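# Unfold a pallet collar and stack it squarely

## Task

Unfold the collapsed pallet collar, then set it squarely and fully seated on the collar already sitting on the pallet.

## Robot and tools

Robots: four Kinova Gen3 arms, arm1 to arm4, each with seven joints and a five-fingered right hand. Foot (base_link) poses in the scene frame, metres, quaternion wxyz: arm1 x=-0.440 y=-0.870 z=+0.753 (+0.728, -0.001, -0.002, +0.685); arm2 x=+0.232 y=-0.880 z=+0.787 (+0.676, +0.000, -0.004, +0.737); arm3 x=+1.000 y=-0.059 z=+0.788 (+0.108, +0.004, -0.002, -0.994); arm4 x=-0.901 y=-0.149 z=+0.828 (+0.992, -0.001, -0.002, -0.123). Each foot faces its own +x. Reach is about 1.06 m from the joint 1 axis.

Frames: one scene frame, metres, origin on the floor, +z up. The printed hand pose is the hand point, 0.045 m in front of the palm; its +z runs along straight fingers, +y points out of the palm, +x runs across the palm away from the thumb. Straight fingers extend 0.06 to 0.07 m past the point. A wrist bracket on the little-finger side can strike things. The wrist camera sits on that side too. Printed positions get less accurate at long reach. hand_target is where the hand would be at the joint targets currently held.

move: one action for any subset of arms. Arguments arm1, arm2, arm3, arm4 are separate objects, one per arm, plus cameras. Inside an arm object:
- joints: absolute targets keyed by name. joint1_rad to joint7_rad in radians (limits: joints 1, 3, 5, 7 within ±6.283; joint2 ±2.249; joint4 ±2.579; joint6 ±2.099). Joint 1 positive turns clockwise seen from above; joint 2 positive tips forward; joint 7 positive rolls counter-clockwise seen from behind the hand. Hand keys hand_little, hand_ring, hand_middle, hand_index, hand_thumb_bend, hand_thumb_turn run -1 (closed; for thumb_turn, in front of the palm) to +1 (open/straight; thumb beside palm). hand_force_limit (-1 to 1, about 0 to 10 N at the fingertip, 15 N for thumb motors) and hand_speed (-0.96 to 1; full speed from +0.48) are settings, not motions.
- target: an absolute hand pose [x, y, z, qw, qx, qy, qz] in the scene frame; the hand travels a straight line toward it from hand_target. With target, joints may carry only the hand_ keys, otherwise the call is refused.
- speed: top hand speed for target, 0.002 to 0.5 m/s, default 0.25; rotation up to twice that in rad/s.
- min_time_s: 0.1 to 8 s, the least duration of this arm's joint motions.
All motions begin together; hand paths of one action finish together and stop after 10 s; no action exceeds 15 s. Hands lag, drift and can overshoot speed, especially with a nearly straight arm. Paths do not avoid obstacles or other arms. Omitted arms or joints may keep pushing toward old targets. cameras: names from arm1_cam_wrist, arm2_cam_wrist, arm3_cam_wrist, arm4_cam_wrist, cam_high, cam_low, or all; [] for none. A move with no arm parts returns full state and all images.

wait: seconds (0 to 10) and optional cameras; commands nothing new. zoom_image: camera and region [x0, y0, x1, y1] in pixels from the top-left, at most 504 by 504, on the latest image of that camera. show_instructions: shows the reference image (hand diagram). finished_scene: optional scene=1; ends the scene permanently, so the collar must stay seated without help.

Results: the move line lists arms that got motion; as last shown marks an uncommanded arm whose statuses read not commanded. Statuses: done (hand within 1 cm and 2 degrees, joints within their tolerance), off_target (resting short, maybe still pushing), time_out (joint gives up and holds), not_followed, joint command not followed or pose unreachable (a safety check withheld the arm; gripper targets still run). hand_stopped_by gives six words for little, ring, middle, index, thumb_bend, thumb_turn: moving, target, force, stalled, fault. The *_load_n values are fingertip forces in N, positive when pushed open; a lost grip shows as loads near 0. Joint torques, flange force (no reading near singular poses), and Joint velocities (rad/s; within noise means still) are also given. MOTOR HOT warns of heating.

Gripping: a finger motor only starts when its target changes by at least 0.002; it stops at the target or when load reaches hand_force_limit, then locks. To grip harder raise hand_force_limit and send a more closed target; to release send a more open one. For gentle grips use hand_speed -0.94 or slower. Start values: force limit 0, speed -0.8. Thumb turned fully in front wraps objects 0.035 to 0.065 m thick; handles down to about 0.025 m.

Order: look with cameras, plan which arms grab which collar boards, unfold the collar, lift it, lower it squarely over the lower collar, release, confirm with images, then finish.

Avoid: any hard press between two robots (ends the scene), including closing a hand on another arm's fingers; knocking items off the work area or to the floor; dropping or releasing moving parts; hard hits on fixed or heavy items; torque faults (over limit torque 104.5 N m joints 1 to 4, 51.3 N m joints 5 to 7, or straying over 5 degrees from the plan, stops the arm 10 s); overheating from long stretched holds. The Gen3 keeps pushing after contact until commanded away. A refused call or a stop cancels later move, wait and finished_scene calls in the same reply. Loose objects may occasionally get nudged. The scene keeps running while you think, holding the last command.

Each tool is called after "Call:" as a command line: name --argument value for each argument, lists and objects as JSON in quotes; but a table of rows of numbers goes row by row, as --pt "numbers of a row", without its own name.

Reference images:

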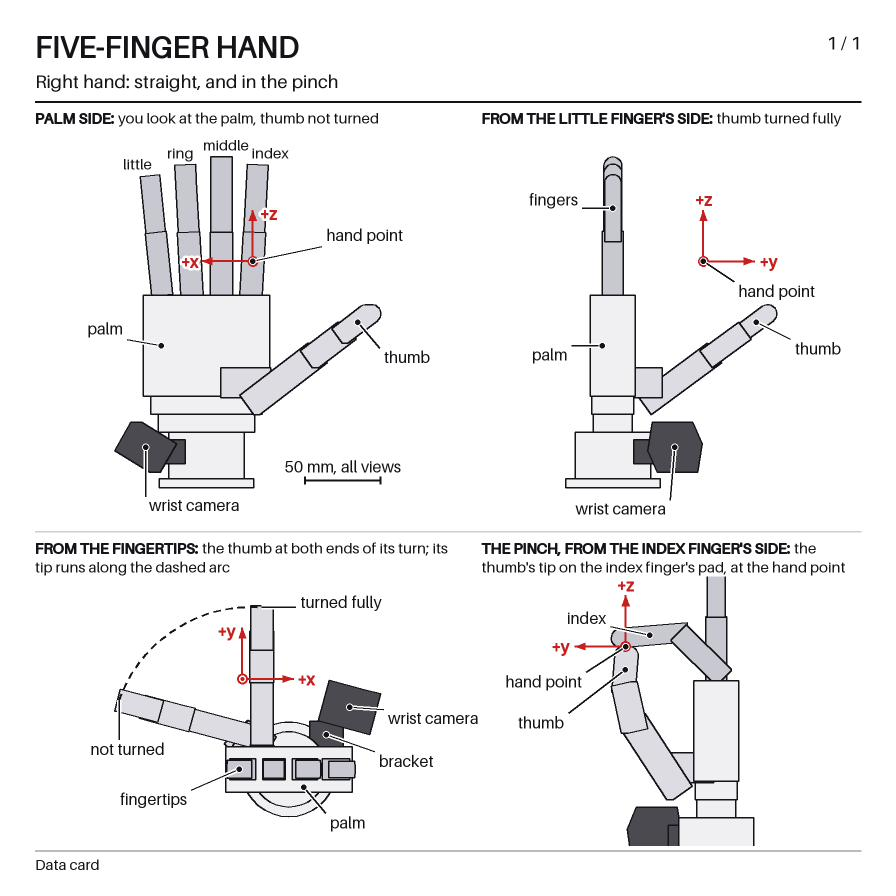

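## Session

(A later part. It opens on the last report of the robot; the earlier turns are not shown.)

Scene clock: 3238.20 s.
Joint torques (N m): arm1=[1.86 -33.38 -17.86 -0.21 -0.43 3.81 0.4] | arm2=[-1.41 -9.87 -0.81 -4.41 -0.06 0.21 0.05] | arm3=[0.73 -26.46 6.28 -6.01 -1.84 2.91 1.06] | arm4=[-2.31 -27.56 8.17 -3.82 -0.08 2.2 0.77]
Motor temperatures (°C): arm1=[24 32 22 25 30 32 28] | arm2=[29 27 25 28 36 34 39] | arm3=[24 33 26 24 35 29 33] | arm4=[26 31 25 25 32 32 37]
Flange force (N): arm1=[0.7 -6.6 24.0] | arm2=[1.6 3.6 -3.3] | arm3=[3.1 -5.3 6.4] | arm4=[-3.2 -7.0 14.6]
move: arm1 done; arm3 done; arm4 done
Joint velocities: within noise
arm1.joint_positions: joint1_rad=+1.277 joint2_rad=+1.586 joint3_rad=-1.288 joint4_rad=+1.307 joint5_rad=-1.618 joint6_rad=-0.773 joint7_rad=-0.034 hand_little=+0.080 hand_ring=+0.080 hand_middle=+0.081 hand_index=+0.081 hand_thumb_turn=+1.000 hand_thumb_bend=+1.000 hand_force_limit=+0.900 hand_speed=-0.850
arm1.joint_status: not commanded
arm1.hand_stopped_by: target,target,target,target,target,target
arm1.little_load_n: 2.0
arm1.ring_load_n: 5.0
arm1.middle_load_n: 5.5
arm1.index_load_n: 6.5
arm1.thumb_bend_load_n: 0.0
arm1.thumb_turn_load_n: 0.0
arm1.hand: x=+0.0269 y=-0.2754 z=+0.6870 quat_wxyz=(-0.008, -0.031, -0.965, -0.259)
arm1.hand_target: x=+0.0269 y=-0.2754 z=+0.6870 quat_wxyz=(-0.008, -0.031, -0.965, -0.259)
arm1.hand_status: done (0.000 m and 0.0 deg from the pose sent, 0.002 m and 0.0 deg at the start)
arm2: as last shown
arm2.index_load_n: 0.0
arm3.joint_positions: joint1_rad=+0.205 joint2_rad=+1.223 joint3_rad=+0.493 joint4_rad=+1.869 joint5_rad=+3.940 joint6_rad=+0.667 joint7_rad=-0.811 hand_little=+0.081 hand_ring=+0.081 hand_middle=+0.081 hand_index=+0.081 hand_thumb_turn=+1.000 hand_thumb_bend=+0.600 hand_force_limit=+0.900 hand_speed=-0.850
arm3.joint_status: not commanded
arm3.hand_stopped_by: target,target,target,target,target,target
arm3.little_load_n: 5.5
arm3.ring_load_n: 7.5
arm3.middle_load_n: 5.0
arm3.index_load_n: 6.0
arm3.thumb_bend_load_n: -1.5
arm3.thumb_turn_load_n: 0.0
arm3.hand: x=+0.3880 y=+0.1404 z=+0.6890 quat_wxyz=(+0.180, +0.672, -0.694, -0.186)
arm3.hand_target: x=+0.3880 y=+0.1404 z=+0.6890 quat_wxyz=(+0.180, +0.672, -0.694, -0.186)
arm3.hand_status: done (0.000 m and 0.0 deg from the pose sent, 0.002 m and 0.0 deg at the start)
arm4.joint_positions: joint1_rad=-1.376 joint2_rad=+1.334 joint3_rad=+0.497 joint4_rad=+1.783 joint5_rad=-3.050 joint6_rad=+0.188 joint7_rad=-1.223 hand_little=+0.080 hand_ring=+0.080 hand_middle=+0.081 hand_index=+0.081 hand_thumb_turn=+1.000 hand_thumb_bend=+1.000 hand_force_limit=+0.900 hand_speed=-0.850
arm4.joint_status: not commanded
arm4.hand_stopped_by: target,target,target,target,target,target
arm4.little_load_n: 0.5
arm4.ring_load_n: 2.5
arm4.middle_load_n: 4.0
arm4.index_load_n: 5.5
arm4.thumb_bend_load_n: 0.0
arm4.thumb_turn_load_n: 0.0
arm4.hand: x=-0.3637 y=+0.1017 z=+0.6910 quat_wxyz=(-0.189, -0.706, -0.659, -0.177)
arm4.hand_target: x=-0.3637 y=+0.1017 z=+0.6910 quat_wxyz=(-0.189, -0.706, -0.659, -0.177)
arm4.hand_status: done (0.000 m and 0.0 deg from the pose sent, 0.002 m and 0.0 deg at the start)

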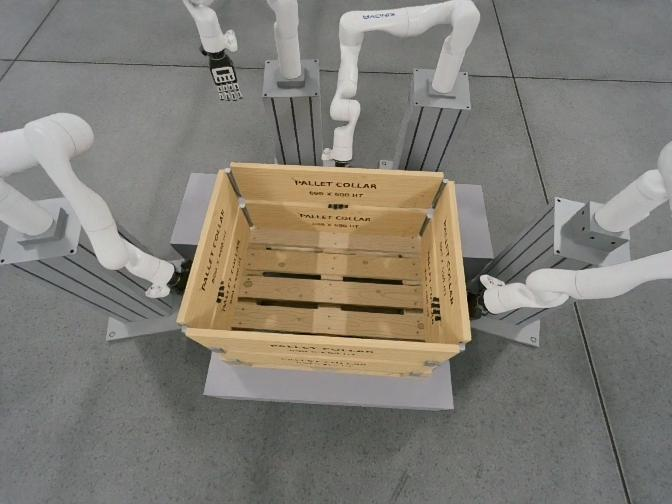

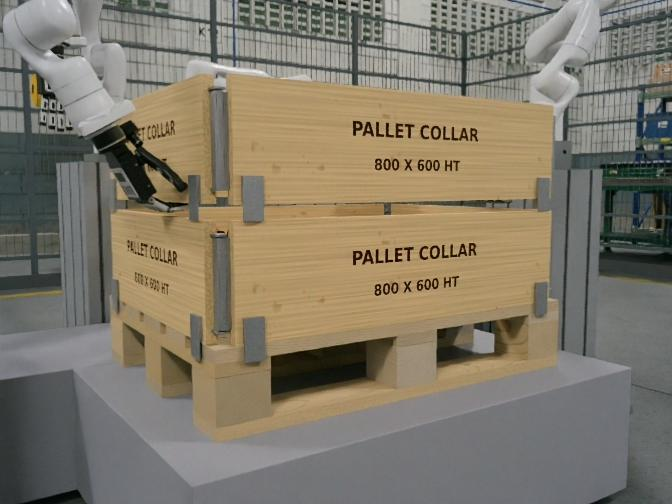

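Call:
wait --seconds 0.1 --cameras '["arm1_cam_wrist", "arm3_cam_wrist", "arm4_cam_wrist"]'

Call:
zoom_image --camera "arm4_cam_wrist" --region '[220, 0, 340, 100]'

Call:
zoom_image --camera "arm3_cam_wrist" --region '[240, 0, 360, 100]'

Call:
zoom_image --camera "arm1_cam_wrist" --region '[220, 0, 340, 100]'

Call:
zoom_image --camera "arm4_cam_wrist" --region '[200, 240, 320, 420]'

Call:
zoom_image --camera "arm3_cam_wrist" --region '[200, 240, 320, 420]'

Call:
zoom_image --camera "arm1_cam_wrist" --region '[200, 240, 320, 420]'

Scene clock: 3295.90 s.
Joint torques (N m): arm1=[1.84 -33.33 -17.78 -0.3 -0.34 3.8 0.38] | arm2=[-1.43 -9.88 -0.83 -4.42 -0.11 0.27 0.13] | arm3=[0.79 -26.46 6.29 -6 -1.84 2.92 1.04] | arm4=[-2.28 -27.53 8.16 -3.84 -0.11 2.24 0.74]
Motor temperatures (°C): arm1=[24 33 22 25 30 32 28] | arm2=[29 27 25 28 36 34 39] | arm3=[24 34 26 24 35 29 33] | arm4=[26 30 24 24 32 32 37]
Flange force (N): arm1=[0.7 -6.7 23.6] | arm2=[1.4 3.5 -2.8] | arm3=[3.2 -5.4 6.4] | arm4=[-3.1 -6.9 14.4]
Joint velocities: within noise
arm1.joint_positions: joint1_rad=+1.277 joint2_rad=+1.586 joint3_rad=-1.288 joint4_rad=+1.307 joint5_rad=-1.618 joint6_rad=-0.773 joint7_rad=-0.034 hand_little=+0.080 hand_ring=+0.080 hand_middle=+0.081 hand_index=+0.081 hand_thumb_turn=+1.000 hand_thumb_bend=+1.000 hand_force_limit=+0.900 hand_speed=-0.850
arm1.joint_status: not commanded
arm1.hand_stopped_by: target,target,target,target,target,target
arm1.little_load_n: 2.0
arm1.ring_load_n: 5.0
arm1.middle_load_n: 5.5
arm1.index_load_n: 6.5
arm1.thumb_bend_load_n: 0.0
arm1.thumb_turn_load_n: 0.0
arm1.hand: x=+0.0269 y=-0.2754 z=+0.6870 quat_wxyz=(-0.008, -0.031, -0.965, -0.259)
arm1.hand_target: x=+0.0269 y=-0.2754 z=+0.6870 quat_wxyz=(-0.008, -0.031, -0.965, -0.259)
arm1.hand_status: done (0.000 m and 0.0 deg from the pose sent, 0.002 m and 0.0 deg at the start)
arm2.joint_positions: joint1_rad=+1.034 joint2_rad=+0.345 joint3_rad=-0.428 joint4_rad=+2.170 joint5_rad=+0.225 joint6_rad=+0.676 joint7_rad=+0.652 hand_little=+1.000 hand_ring=+1.000 hand_middle=+1.000 hand_index=+1.000 hand_thumb_turn=-1.000 hand_thumb_bend=+0.300 hand_force_limit=+0.200 hand_speed=+0.000
arm2.joint_status: not commanded
arm2.hand_stopped_by: target,target,fault,target,target,target
arm2.little_load_n: 0.0
arm2.ring_load_n: 0.0
arm2.middle_load_n: 0.0
arm2.index_load_n: 0.0
arm2.thumb_bend_load_n: 0.0
arm2.thumb_turn_load_n: 0.0
arm2.hand: x=+0.4200 y=-0.7000 z=+0.9000 quat_wxyz=(+0.000, +0.990, +0.144, +0.000)
arm2.hand_target: x=+0.4200 y=-0.7000 z=+0.9000 quat_wxyz=(+0.000, +0.990, +0.144, +0.000)
arm2.hand_status: not commanded
arm3.joint_positions: joint1_rad=+0.205 joint2_rad=+1.223 joint3_rad=+0.493 joint4_rad=+1.869 joint5_rad=+3.940 joint6_rad=+0.667 joint7_rad=-0.811 hand_little=+0.081 hand_ring=+0.081 hand_middle=+0.081 hand_index=+0.081 hand_thumb_turn=+1.000 hand_thumb_bend=+0.600 hand_force_limit=+0.900 hand_speed=-0.850
arm3.joint_status: not commanded
arm3.hand_stopped_by: target,target,target,target,target,target
arm3.little_load_n: 5.5
arm3.ring_load_n: 7.5
arm3.middle_load_n: 5.0
arm3.index_load_n: 6.0
arm3.thumb_bend_load_n: -1.5
arm3.thumb_turn_load_n: 0.0
arm3.hand: x=+0.3880 y=+0.1404 z=+0.6890 quat_wxyz=(+0.180, +0.672, -0.694, -0.186)
arm3.hand_target: x=+0.3880 y=+0.1404 z=+0.6890 quat_wxyz=(+0.180, +0.672, -0.694, -0.186)
arm3.hand_status: done (0.000 m and 0.0 deg from the pose sent, 0.002 m and 0.0 deg at the start)
arm4.joint_positions: joint1_rad=-1.376 joint2_rad=+1.334 joint3_rad=+0.497 joint4_rad=+1.783 joint5_rad=-3.050 joint6_rad=+0.188 joint7_rad=-1.223 hand_little=+0.080 hand_ring=+0.080 hand_middle=+0.081 hand_index=+0.081 hand_thumb_turn=+1.000 hand_thumb_bend=+1.000 hand_force_limit=+0.900 hand_speed=-0.850
arm4.joint_status: not commanded
arm4.hand_stopped_by: target,target,target,target,target,target
arm4.little_load_n: 0.5
arm4.ring_load_n: 2.0
arm4.middle_load_n: 4.0
arm4.index_load_n: 5.0
arm4.thumb_bend_load_n: -0.5
arm4.thumb_turn_load_n: 0.0
arm4.hand: x=-0.3637 y=+0.1017 z=+0.6910 quat_wxyz=(-0.189, -0.706, -0.659, -0.177)
arm4.hand_target: x=-0.3637 y=+0.1017 z=+0.6910 quat_wxyz=(-0.189, -0.706, -0.659, -0.177)
arm4.hand_status: done (0.000 m and 0.0 deg from the pose sent, 0.002 m and 0.0 deg at the start)
wait: 0.10 s; at rest from the start

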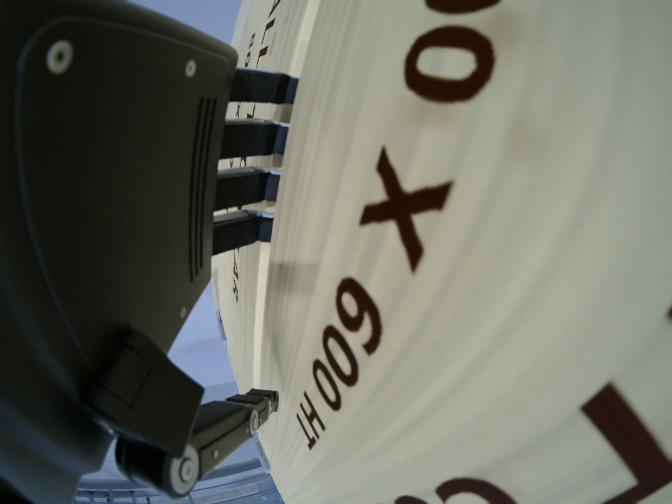

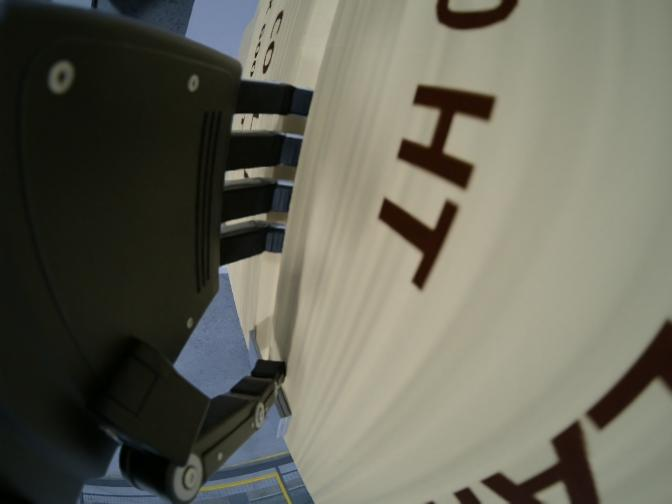

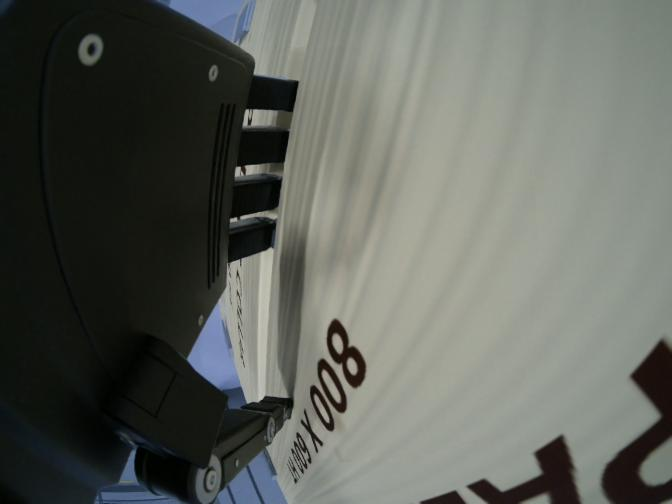

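Scaled by 4.200 from the camera's image (finer frame: 960x720).

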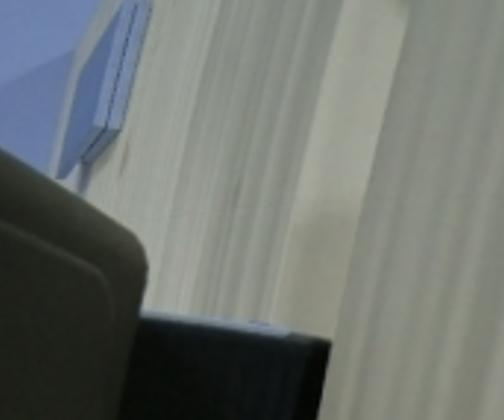

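Scaled by 4.200 from the camera's image (finer frame: 960x720).

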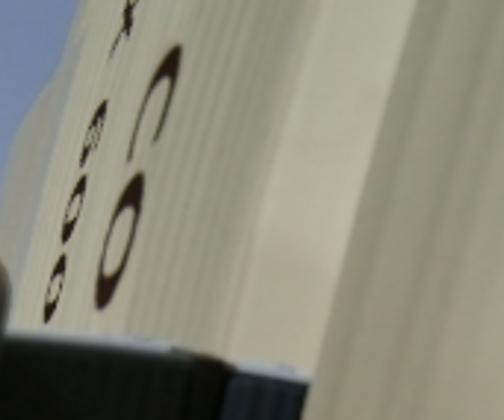

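Scaled by 4.200 from the camera's image (finer frame: 960x720).

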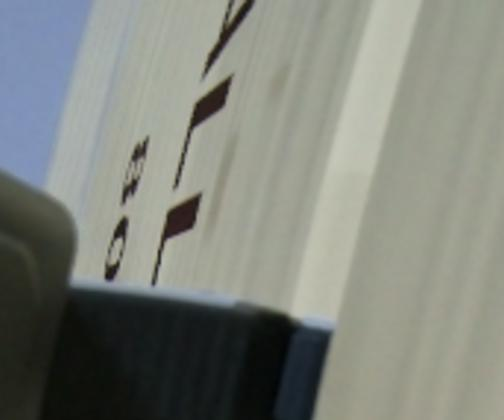

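Scaled by 2.800 from the camera's image (finer frame: 960x720).

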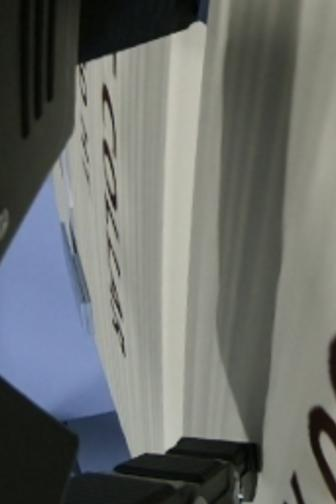

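Scaled by 2.800 from the camera's image (finer frame: 960x720).

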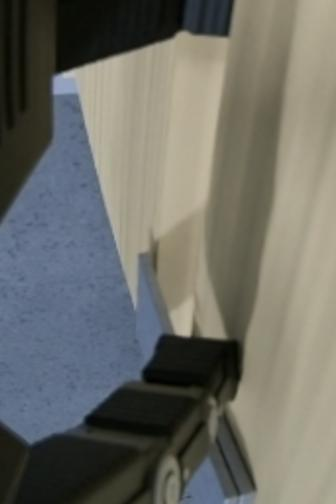

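Scaled by 2.800 from the camera's image (finer frame: 960x720).

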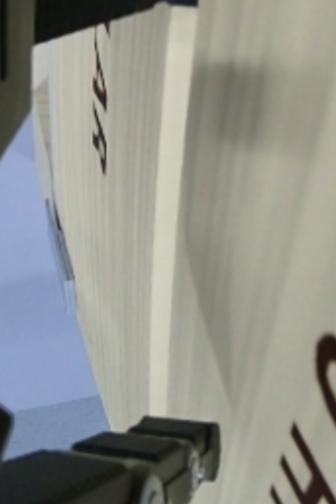

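Call:
move --arm4 '{"target": [-0.3637, 0.1017, 0.695, 0.1891, 0.7058, 0.6594, 0.1767], "speed": 0.02}' --arm1 '{"target": [0.0269, -0.2754, 0.691, 0.0082, 0.0308, 0.9654, 0.2587], "speed": 0.02}' --arm3 '{"target": [0.3880, 0.1404, 0.693, -0.1799, -0.6716, 0.6942, 0.1860], "speed": 0.02}'

Call:
move --arm4 '{"target": [-0.3607, 0.1067, 0.691, 0.1891, 0.7058, 0.6594, 0.1767], "speed": 0.02}' --arm1 '{"target": [0.0299, -0.2704, 0.687, 0.0082, 0.0308, 0.9654, 0.2587], "speed": 0.02}' --arm3 '{"target": [0.3910, 0.1454, 0.689, -0.1799, -0.6716, 0.6942, 0.1860], "speed": 0.02}' --cameras '["arm1_cam_wrist", "arm3_cam_wrist", "arm4_cam_wrist", "cam_low", "cam_high"]'

Call:
zoom_image --camera "arm4_cam_wrist" --region '[220, 0, 340, 100]'

Call:
zoom_image --camera "arm3_cam_wrist" --region '[240, 0, 360, 100]'

Call:
zoom_image --camera "arm1_cam_wrist" --region '[220, 0, 340, 100]'

Call:
zoom_image --camera "cam_low" --region '[180, 150, 280, 250]'

Call:
zoom_image --camera "cam_low" --region '[500, 150, 580, 250]'

Scene clock: 3357.00 s.
Joint torques (N m): arm1=[1.08 -32.1 -17.1 -0.12 -0.37 3.59 0.42] | arm2=[-1.53 -9.92 -0.75 -4.39 -0.06 0.3 0.16] | arm3=[0.9 -26.55 6.27 -5.25 -1.78 2.83 0.92] | arm4=[-2 -30.48 10.45 -4.33 -0.38 2.55 0.73]
Motor temperatures (°C): arm1=[24 33 22 25 30 32 27] | arm2=[29 27 25 28 36 34 39] | arm3=[24 34 26 24 35 29 33] | arm4=[26 30 24 24 32 32 37]
Flange force (N): arm1=[0.2 -6.6 21.1] | arm2=[1.5 3.6 -2.9] | arm3=[2.7 -4.4 8.7] | arm4=[-2.7 -10.3 20.1]
move: arm1 done; arm3 done; arm4 done
Joint velocities: within noise
arm1.joint_positions: joint1_rad=+1.278 joint2_rad=+1.580 joint3_rad=-1.291 joint4_rad=+1.310 joint5_rad=-1.623 joint6_rad=-0.777 joint7_rad=-0.035 hand_little=+0.080 hand_ring=+0.080 hand_middle=+0.081 hand_index=+0.081 hand_thumb_turn=+1.000 hand_thumb_bend=+1.000 hand_force_limit=+0.900 hand_speed=-0.850
arm1.joint_status: not commanded
arm1.hand_stopped_by: target,target,target,target,target,target
arm1.little_load_n: 1.5
arm1.ring_load_n: 4.0
arm1.middle_load_n: 5.0
arm1.index_load_n: 6.0
arm1.thumb_bend_load_n: 0.0
arm1.thumb_turn_load_n: 0.0
arm1.hand: x=+0.0269 y=-0.2754 z=+0.6910 quat_wxyz=(-0.008, -0.031, -0.965, -0.259)
arm1.hand_target: x=+0.0269 y=-0.2754 z=+0.6910 quat_wxyz=(-0.008, -0.031, -0.965, -0.259)
arm1.hand_status: done (0.000 m and 0.0 deg from the pose sent, 0.004 m and 0.0 deg at the start)
arm2: as last shown
arm2.ring_load_n: 0.5
arm3.joint_positions: joint1_rad=+0.206 joint2_rad=+1.212 joint3_rad=+0.493 joint4_rad=+1.873 joint5_rad=+3.949 joint6_rad=+0.663 joint7_rad=-0.815 hand_little=+0.081 hand_ring=+0.081 hand_middle=+0.081 hand_index=+0.081 hand_thumb_turn=+1.000 hand_thumb_bend=+0.600 hand_force_limit=+0.900 hand_speed=-0.850
arm3.joint_status: not commanded
arm3.hand_stopped_by: target,target,target,target,target,target
arm3.little_load_n: 6.0
arm3.ring_load_n: 8.0
arm3.middle_load_n: 5.0
arm3.index_load_n: 6.0
arm3.thumb_bend_load_n: -1.5
arm3.thumb_turn_load_n: 0.0
arm3.hand: x=+0.3880 y=+0.1404 z=+0.6930 quat_wxyz=(+0.180, +0.672, -0.694, -0.186)
arm3.hand_target: x=+0.3880 y=+0.1404 z=+0.6930 quat_wxyz=(+0.180, +0.672, -0.694, -0.186)
arm3.hand_status: done (0.000 m and 0.0 deg from the pose sent, 0.004 m and 0.0 deg at the start)
arm4.joint_positions: joint1_rad=-1.375 joint2_rad=+1.324 joint3_rad=+0.498 joint4_rad=+1.789 joint5_rad=-3.047 joint6_rad=+0.185 joint7_rad=-1.222 hand_little=+0.080 hand_ring=+0.080 hand_middle=+0.081 hand_index=+0.081 hand_thumb_turn=+1.000 hand_thumb_bend=+1.000 hand_force_limit=+0.900 hand_speed=-0.850
arm4.joint_status: not commanded
arm4.hand_stopped_by: target,target,target,target,target,target
arm4.little_load_n: 2.0
arm4.ring_load_n: 3.5
arm4.middle_load_n: 5.5
arm4.index_load_n: 6.0
arm4.thumb_bend_load_n: 0.0
arm4.thumb_turn_load_n: 0.0
arm4.hand: x=-0.3637 y=+0.1017 z=+0.6950 quat_wxyz=(-0.189, -0.706, -0.659, -0.177)
arm4.hand_target: x=-0.3637 y=+0.1017 z=+0.6950 quat_wxyz=(-0.189, -0.706, -0.659, -0.177)
arm4.hand_status: done (0.000 m and 0.0 deg from the pose sent, 0.004 m and 0.0 deg at the start)
pictures: none

Scene clock: 3357.97 s.
Joint torques (N m): arm1=[1.1 -32.48 -17.1 -0.05 -0.43 3.58 0.48] | arm2=[-1.56 -9.91 -0.8 -4.38 -0.03 0.22 0.08] | arm3=[0.89 -26.57 6.25 -5.21 -1.81 2.89 0.93] | arm4=[-1.97 -30.82 10.47 -4.46 -0.35 2.53 0.65]
Motor temperatures (°C): arm1=[24 33 22 25 30 32 27] | arm2=[29 27 25 28 36 34 39] | arm3=[24 34 26 24 35 29 33] | arm4=[26 30 24 24 32 32 37]
Flange force (N): arm1=[0.5 -6.7 21.1] | arm2=[1.8 3.9 -3.4] | arm3=[2.7 -4.5 8.6] | arm4=[-2.6 -10.2 20.1]
move: arm1 done; arm3 done; arm4 done
Joint velocities: within noise
arm1.joint_positions: joint1_rad=+1.266 joint2_rad=+1.590 joint3_rad=-1.293 joint4_rad=+1.282 joint5_rad=-1.630 joint6_rad=-0.777 joint7_rad=-0.016 hand_little=+0.080 hand_ring=+0.080 hand_middle=+0.081 hand_index=+0.081 hand_thumb_turn=+1.000 hand_thumb_bend=+1.000 hand_force_limit=+0.900 hand_speed=-0.850
arm1.joint_status: not commanded
arm1.hand_stopped_by: target,target,target,target,target,target
arm1.little_load_n: 1.0
arm1.ring_load_n: 4.0
arm1.middle_load_n: 5.0
arm1.index_load_n: 6.0
arm1.thumb_bend_load_n: 0.0
arm1.thumb_turn_load_n: 0.0
arm1.hand: x=+0.0299 y=-0.2704 z=+0.6870 quat_wxyz=(-0.008, -0.031, -0.965, -0.259)
arm1.hand_target: x=+0.0299 y=-0.2704 z=+0.6870 quat_wxyz=(-0.008, -0.031, -0.965, -0.259)
arm1.hand_status: done (0.000 m and 0.0 deg from the pose sent, 0.007 m and 0.0 deg at the start)
arm2: as last shown
arm2.ring_load_n: 0.0
arm3.joint_positions: joint1_rad=+0.216 joint2_rad=+1.224 joint3_rad=+0.496 joint4_rad=+1.872 joint5_rad=+3.946 joint6_rad=+0.676 joint7_rad=-0.805 hand_little=+0.081 hand_ring=+0.081 hand_middle=+0.081 hand_index=+0.081 hand_thumb_turn=+1.000 hand_thumb_bend=+0.600 hand_force_limit=+0.900 hand_speed=-0.850
arm3.joint_status: not commanded
arm3.hand_stopped_by: target,target,target,target,target,target
arm3.little_load_n: 6.0
arm3.ring_load_n: 8.0
arm3.middle_load_n: 5.0
arm3.index_load_n: 6.0
arm3.thumb_bend_load_n: -1.0
arm3.thumb_turn_load_n: 0.0
arm3.hand: x=+0.3910 y=+0.1454 z=+0.6890 quat_wxyz=(+0.180, +0.672, -0.694, -0.186)
arm3.hand_target: x=+0.3910 y=+0.1454 z=+0.6890 quat_wxyz=(+0.180, +0.672, -0.694, -0.186)
arm3.hand_status: done (0.000 m and 0.0 deg from the pose sent, 0.007 m and 0.0 deg at the start)
arm4.joint_positions: joint1_rad=-1.374 joint2_rad=+1.334 joint3_rad=+0.495 joint4_rad=+1.764 joint5_rad=-3.049 joint6_rad=+0.169 joint7_rad=-1.224 hand_little=+0.080 hand_ring=+0.080 hand_middle=+0.081 hand_index=+0.081 hand_thumb_turn=+1.000 hand_thumb_bend=+1.000 hand_force_limit=+0.900 hand_speed=-0.850
arm4.joint_status: not commanded
arm4.hand_stopped_by: target,target,target,target,target,target
arm4.little_load_n: 2.0
arm4.ring_load_n: 3.5
arm4.middle_load_n: 5.5
arm4.index_load_n: 6.5
arm4.thumb_bend_load_n: 0.0
arm4.thumb_turn_load_n: 0.0
arm4.hand: x=-0.3607 y=+0.1067 z=+0.6910 quat_wxyz=(-0.189, -0.706, -0.659, -0.177)
arm4.hand_target: x=-0.3607 y=+0.1067 z=+0.6910 quat_wxyz=(-0.189, -0.706, -0.659, -0.177)
arm4.hand_status: done (0.000 m and 0.0 deg from the pose sent, 0.007 m and 0.0 deg at the start)
pictures: arm1_cam_wrist, arm3_cam_wrist, arm4_cam_wrist, cam_high, cam_low

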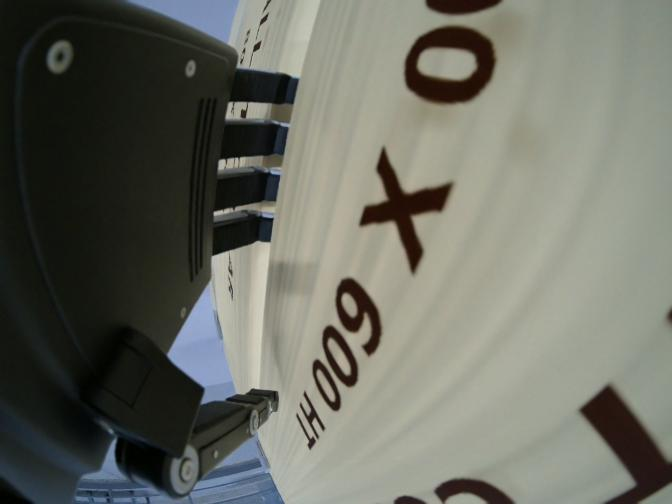

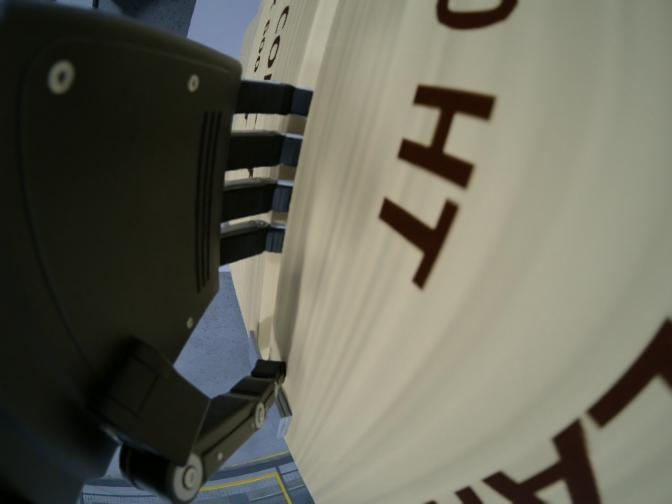

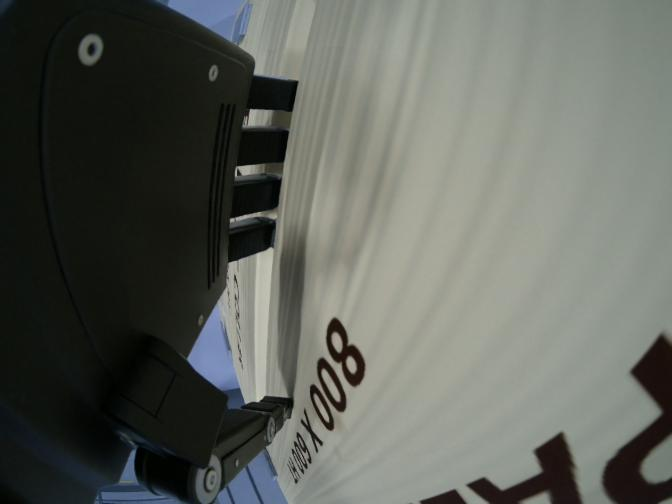

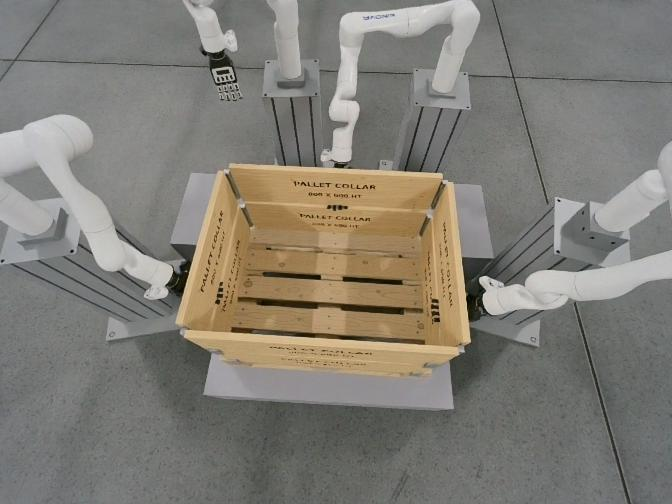

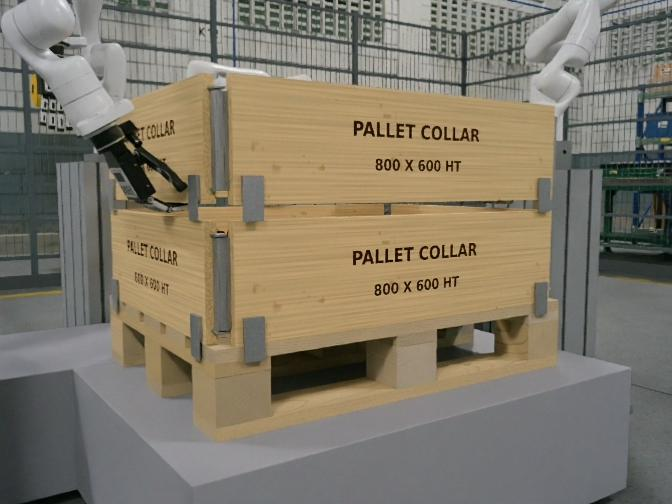

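Scaled by 4.200 from the camera's image (finer frame: 960x720).

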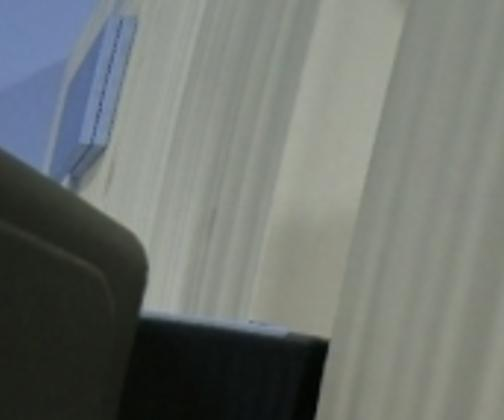

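Scaled by 4.200 from the camera's image (finer frame: 960x720).

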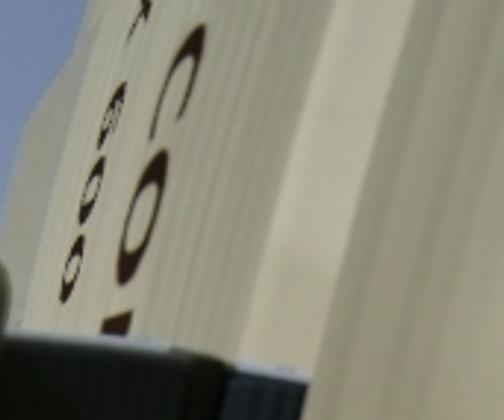

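Scaled by 4.200 from the camera's image (finer frame: 960x720).

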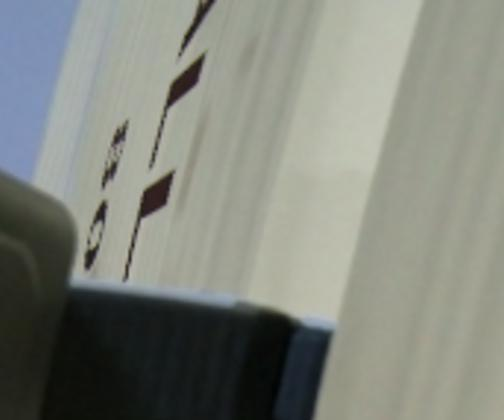

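Scaled by 5.040.

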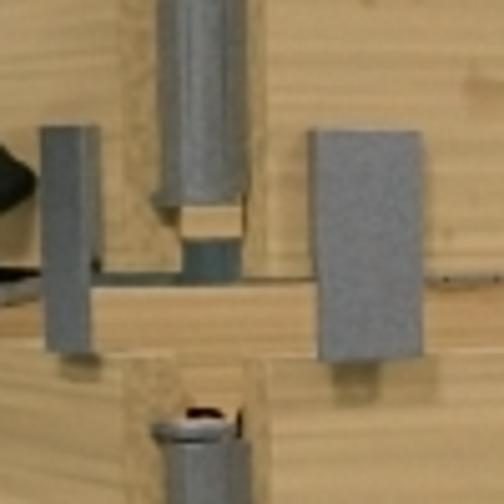

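Scaled by 5.040.

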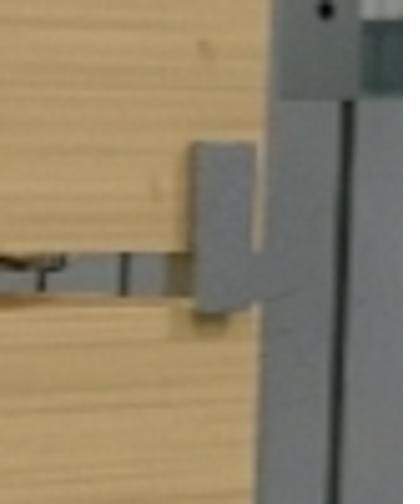

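Call:
move --arm4 '{"target": [-0.3612, 0.1055, 0.686, 0.1891, 0.7058, 0.6594, 0.1767], "speed": 0.02}' --arm1 '{"target": [0.0294, -0.2716, 0.682, 0.0082, 0.0308, 0.9654, 0.2587], "speed": 0.02}' --arm3 '{"target": [0.3905, 0.1442, 0.684, -0.1799, -0.6716, 0.6942, 0.1860], "speed": 0.02}'

Call:
move --arm4 '{"target": [-0.3612, 0.1055, 0.683, 0.1891, 0.7058, 0.6594, 0.1767], "speed": 0.02}' --arm1 '{"target": [0.0294, -0.2716, 0.679, 0.0082, 0.0308, 0.9654, 0.2587], "speed": 0.02}' --arm3 '{"target": [0.3905, 0.1442, 0.681, -0.1799, -0.6716, 0.6942, 0.1860], "speed": 0.02}' --cameras '["arm1_cam_wrist", "arm3_cam_wrist", "arm4_cam_wrist", "cam_low", "cam_high"]'

Call:
zoom_image --camera "cam_low" --region '[180, 150, 280, 250]'

Call:
zoom_image --camera "cam_low" --region '[500, 150, 580, 250]'

Scene clock: 3373.73 s.
Joint torques (N m): arm1=[1.14 -32.37 -17.09 -0.04 -0.4 3.65 0.46] | arm2=[-1.55 -9.9 -0.81 -4.41 0 0.31 0.18] | arm3=[0.85 -26.52 6.29 -4.96 -1.79 2.88 0.92] | arm4=[-1.97 -30.65 10.52 -4.19 -0.35 2.44 0.7]
Motor temperatures (°C): arm1=[24 32 22 25 30 32 27] | arm2=[29 27 25 28 36 34 39] | arm3=[24 34 26 24 35 29 33] | arm4=[26 30 24 24 32 32 37]
Flange force (N): arm1=[0.7 -6.7 20.8] | arm2=[1.5 3.7 -3.0] | arm3=[2.5 -4.2 8.8] | arm4=[-2.6 -10.1 20.1]
move: arm1 done; arm3 done; arm4 done
Joint velocities: within noise
arm1.joint_positions: joint1_rad=+1.267 joint2_rad=+1.597 joint3_rad=-1.288 joint4_rad=+1.283 joint5_rad=-1.623 joint6_rad=-0.771 joint7_rad=-0.018 hand_little=+0.080 hand_ring=+0.080 hand_middle=+0.081 hand_index=+0.081 hand_thumb_turn=+1.000 hand_thumb_bend=+1.000 hand_force_limit=+0.900 hand_speed=-0.850
arm1.joint_status: not commanded
arm1.hand_stopped_by: target,target,target,target,target,target
arm1.little_load_n: 1.0
arm1.ring_load_n: 4.0
arm1.middle_load_n: 4.5
arm1.index_load_n: 6.0
arm1.thumb_bend_load_n: 0.0
arm1.thumb_turn_load_n: 0.0
arm1.hand: x=+0.0294 y=-0.2716 z=+0.6820 quat_wxyz=(-0.008, -0.031, -0.965, -0.259)
arm1.hand_target: x=+0.0294 y=-0.2716 z=+0.6820 quat_wxyz=(-0.008, -0.031, -0.965, -0.259)
arm1.hand_status: done (0.000 m and 0.0 deg from the pose sent, 0.005 m and 0.0 deg at the start)
arm2: as last shown
arm2.thumb_bend_load_n: -0.5
arm3.joint_positions: joint1_rad=+0.213 joint2_rad=+1.236 joint3_rad=+0.496 joint4_rad=+1.866 joint5_rad=+3.934 joint6_rad=+0.680 joint7_rad=-0.802 hand_little=+0.081 hand_ring=+0.081 hand_middle=+0.081 hand_index=+0.081 hand_thumb_turn=+1.000 hand_thumb_bend=+0.600 hand_force_limit=+0.900 hand_speed=-0.850
arm3.joint_status: not commanded
arm3.hand_stopped_by: target,target,target,target,target,target
arm3.little_load_n: 6.0
arm3.ring_load_n: 8.0
arm3.middle_load_n: 5.5
arm3.index_load_n: 6.5
arm3.thumb_bend_load_n: -1.0
arm3.thumb_turn_load_n: 0.0
arm3.hand: x=+0.3905 y=+0.1442 z=+0.6840 quat_wxyz=(+0.180, +0.672, -0.694, -0.186)
arm3.hand_target: x=+0.3905 y=+0.1442 z=+0.6840 quat_wxyz=(+0.180, +0.672, -0.694, -0.186)
arm3.hand_status: done (0.000 m and 0.0 deg from the pose sent, 0.005 m and 0.0 deg at the start)
arm4.joint_positions: joint1_rad=-1.374 joint2_rad=+1.346 joint3_rad=+0.495 joint4_rad=+1.762 joint5_rad=-3.053 joint6_rad=+0.178 joint7_rad=-1.226 hand_little=+0.080 hand_ring=+0.080 hand_middle=+0.081 hand_index=+0.081 hand_thumb_turn=+1.000 hand_thumb_bend=+1.000 hand_force_limit=+0.900 hand_speed=-0.850
arm4.joint_status: not commanded
arm4.hand_stopped_by: target,target,target,target,target,target
arm4.little_load_n: 2.0
arm4.ring_load_n: 3.5
arm4.middle_load_n: 5.5
arm4.index_load_n: 6.0
arm4.thumb_bend_load_n: 0.0
arm4.thumb_turn_load_n: 0.5
arm4.hand: x=-0.3612 y=+0.1055 z=+0.6860 quat_wxyz=(-0.189, -0.706, -0.659, -0.177)
arm4.hand_target: x=-0.3612 y=+0.1055 z=+0.6860 quat_wxyz=(-0.189, -0.706, -0.659, -0.177)
arm4.hand_status: done (0.000 m and 0.0 deg from the pose sent, 0.005 m and 0.0 deg at the start)
pictures: none

Scene clock: 3374.70 s.
Joint torques (N m): arm1=[1.24 -32.34 -16.78 0.05 -0.4 3.51 0.42] | arm2=[-1.53 -9.84 -0.83 -4.43 -0.02 0.29 0.1] | arm3=[1.01 -26.5 6.44 -4.85 -1.82 2.84 0.92] | arm4=[-2.11 -30.76 10.46 -4.25 -0.45 2.51 0.67]
Motor temperatures (°C): arm1=[24 32 22 25 30 32 27] | arm2=[29 27 25 28 36 34 39] | arm3=[24 34 26 24 35 29 33] | arm4=[26 30 24 24 32 32 37]
Flange force (N): arm1=[0.4 -6.3 21.0] | arm2=[1.5 3.9 -3.2] | arm3=[2.8 -4.1 8.9] | arm4=[-2.9 -9.9 20.1]
move: arm1 done; arm3 done; arm4 done
Joint velocities: within noise
arm1.joint_positions: joint1_rad=+1.267 joint2_rad=+1.602 joint3_rad=-1.286 joint4_rad=+1.280 joint5_rad=-1.620 joint6_rad=-0.768 joint7_rad=-0.017 hand_little=+0.080 hand_ring=+0.080 hand_middle=+0.081 hand_index=+0.081 hand_thumb_turn=+1.000 hand_thumb_bend=+1.000 hand_force_limit=+0.900 hand_speed=-0.850
arm1.joint_status: not commanded
arm1.hand_stopped_by: target,target,target,target,target,target
arm1.little_load_n: 1.0
arm1.ring_load_n: 4.0
arm1.middle_load_n: 5.0
arm1.index_load_n: 6.5
arm1.thumb_bend_load_n: 0.0
arm1.thumb_turn_load_n: 0.0
arm1.hand: x=+0.0294 y=-0.2716 z=+0.6790 quat_wxyz=(-0.008, -0.031, -0.965, -0.259)
arm1.hand_target: x=+0.0294 y=-0.2716 z=+0.6790 quat_wxyz=(-0.008, -0.031, -0.965, -0.259)
arm1.hand_status: done (0.000 m and 0.0 deg from the pose sent, 0.003 m and 0.0 deg at the start)
arm2: as last shown
arm2.thumb_bend_load_n: 0.0
arm3.joint_positions: joint1_rad=+0.213 joint2_rad=+1.244 joint3_rad=+0.495 joint4_rad=+1.863 joint5_rad=+3.928 joint6_rad=+0.683 joint7_rad=-0.799 hand_little=+0.081 hand_ring=+0.081 hand_middle=+0.081 hand_index=+0.081 hand_thumb_turn=+1.000 hand_thumb_bend=+0.600 hand_force_limit=+0.900 hand_speed=-0.850
arm3.joint_status: not commanded
arm3.hand_stopped_by: target,target,target,target,target,target
arm3.little_load_n: 6.0
arm3.ring_load_n: 8.0
arm3.middle_load_n: 5.0
arm3.index_load_n: 6.0
arm3.thumb_bend_load_n: -1.5
arm3.thumb_turn_load_n: 0.0
arm3.hand: x=+0.3905 y=+0.1442 z=+0.6810 quat_wxyz=(+0.180, +0.672, -0.694, -0.186)
arm3.hand_target: x=+0.3905 y=+0.1442 z=+0.6810 quat_wxyz=(+0.180, +0.672, -0.694, -0.186)
arm3.hand_status: done (0.000 m and 0.0 deg from the pose sent, 0.003 m and 0.0 deg at the start)
arm4.joint_positions: joint1_rad=-1.375 joint2_rad=+1.353 joint3_rad=+0.495 joint4_rad=+1.758 joint5_rad=-3.055 joint6_rad=+0.180 joint7_rad=-1.228 hand_little=+0.080 hand_ring=+0.080 hand_middle=+0.081 hand_index=+0.081 hand_thumb_turn=+1.000 hand_thumb_bend=+1.000 hand_force_limit=+0.900 hand_speed=-0.850
arm4.joint_status: not commanded
arm4.hand_stopped_by: target,target,target,target,target,target
arm4.little_load_n: 2.0
arm4.ring_load_n: 3.5
arm4.middle_load_n: 5.5
arm4.index_load_n: 6.5
arm4.thumb_bend_load_n: 0.0
arm4.thumb_turn_load_n: 0.0
arm4.hand: x=-0.3612 y=+0.1055 z=+0.6830 quat_wxyz=(-0.189, -0.706, -0.659, -0.177)
arm4.hand_target: x=-0.3612 y=+0.1055 z=+0.6830 quat_wxyz=(-0.189, -0.706, -0.659, -0.177)
arm4.hand_status: done (0.000 m and 0.0 deg from the pose sent, 0.003 m and 0.0 deg at the start)
pictures: arm1_cam_wrist, arm3_cam_wrist, arm4_cam_wrist, cam_high, cam_low

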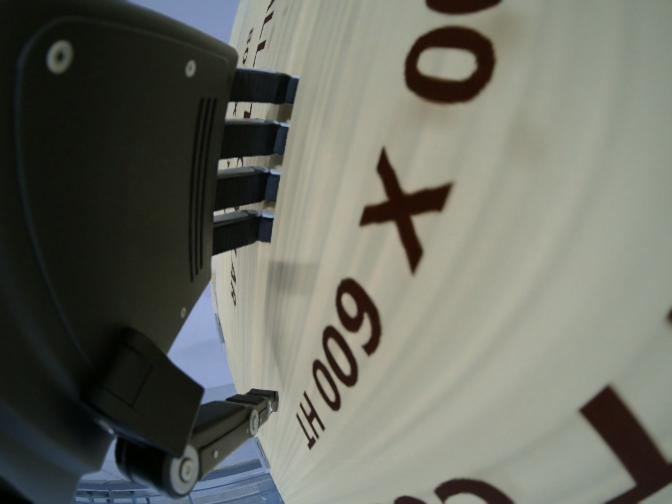

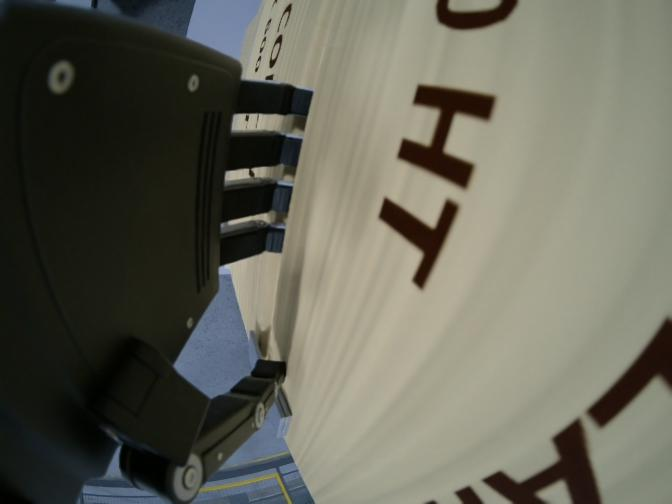

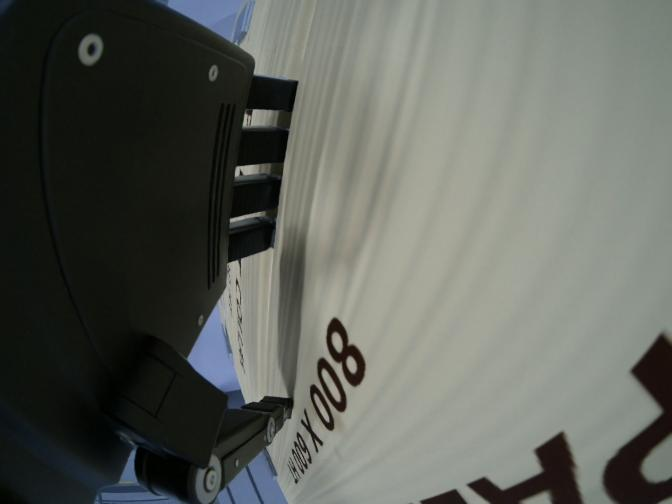

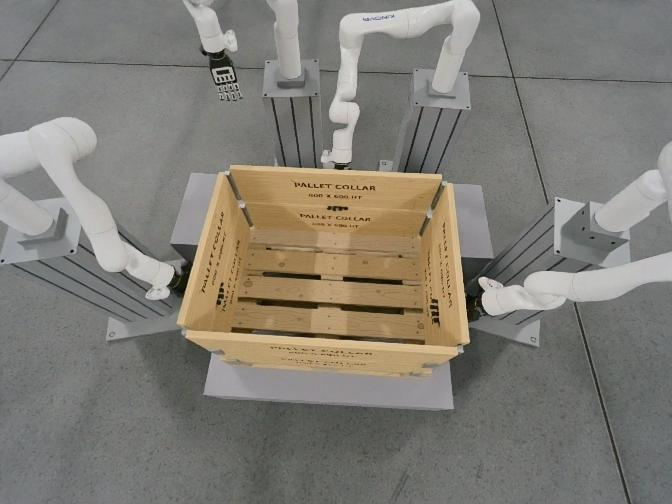

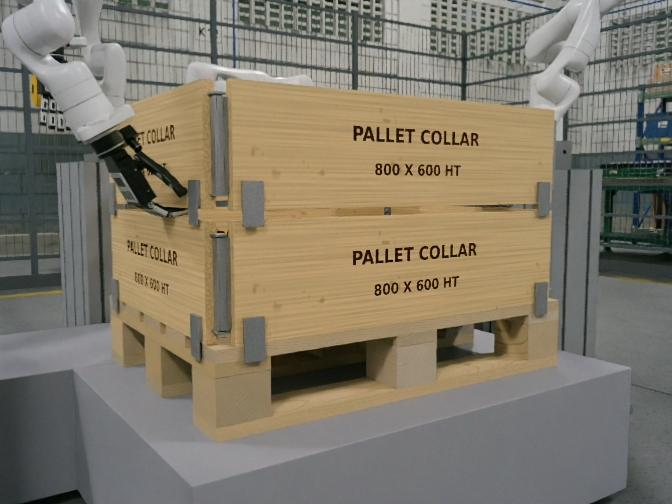

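Scaled by 5.040.

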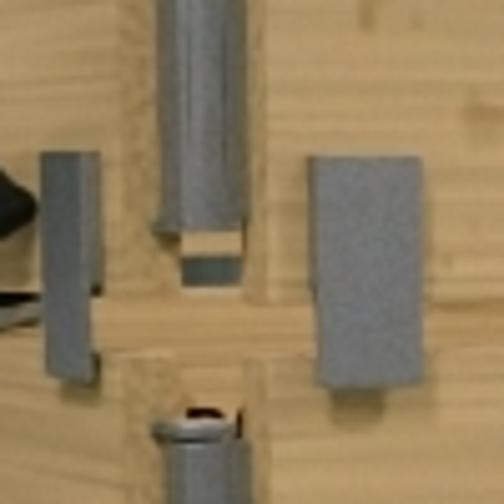

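Scaled by 5.040.

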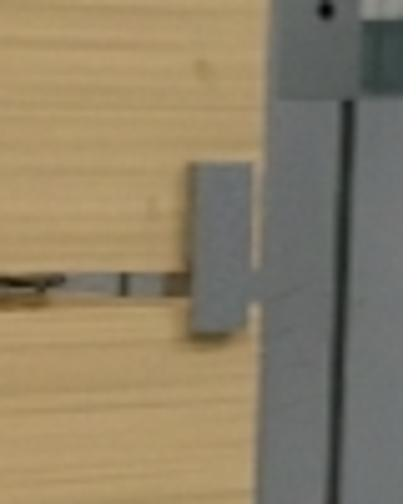

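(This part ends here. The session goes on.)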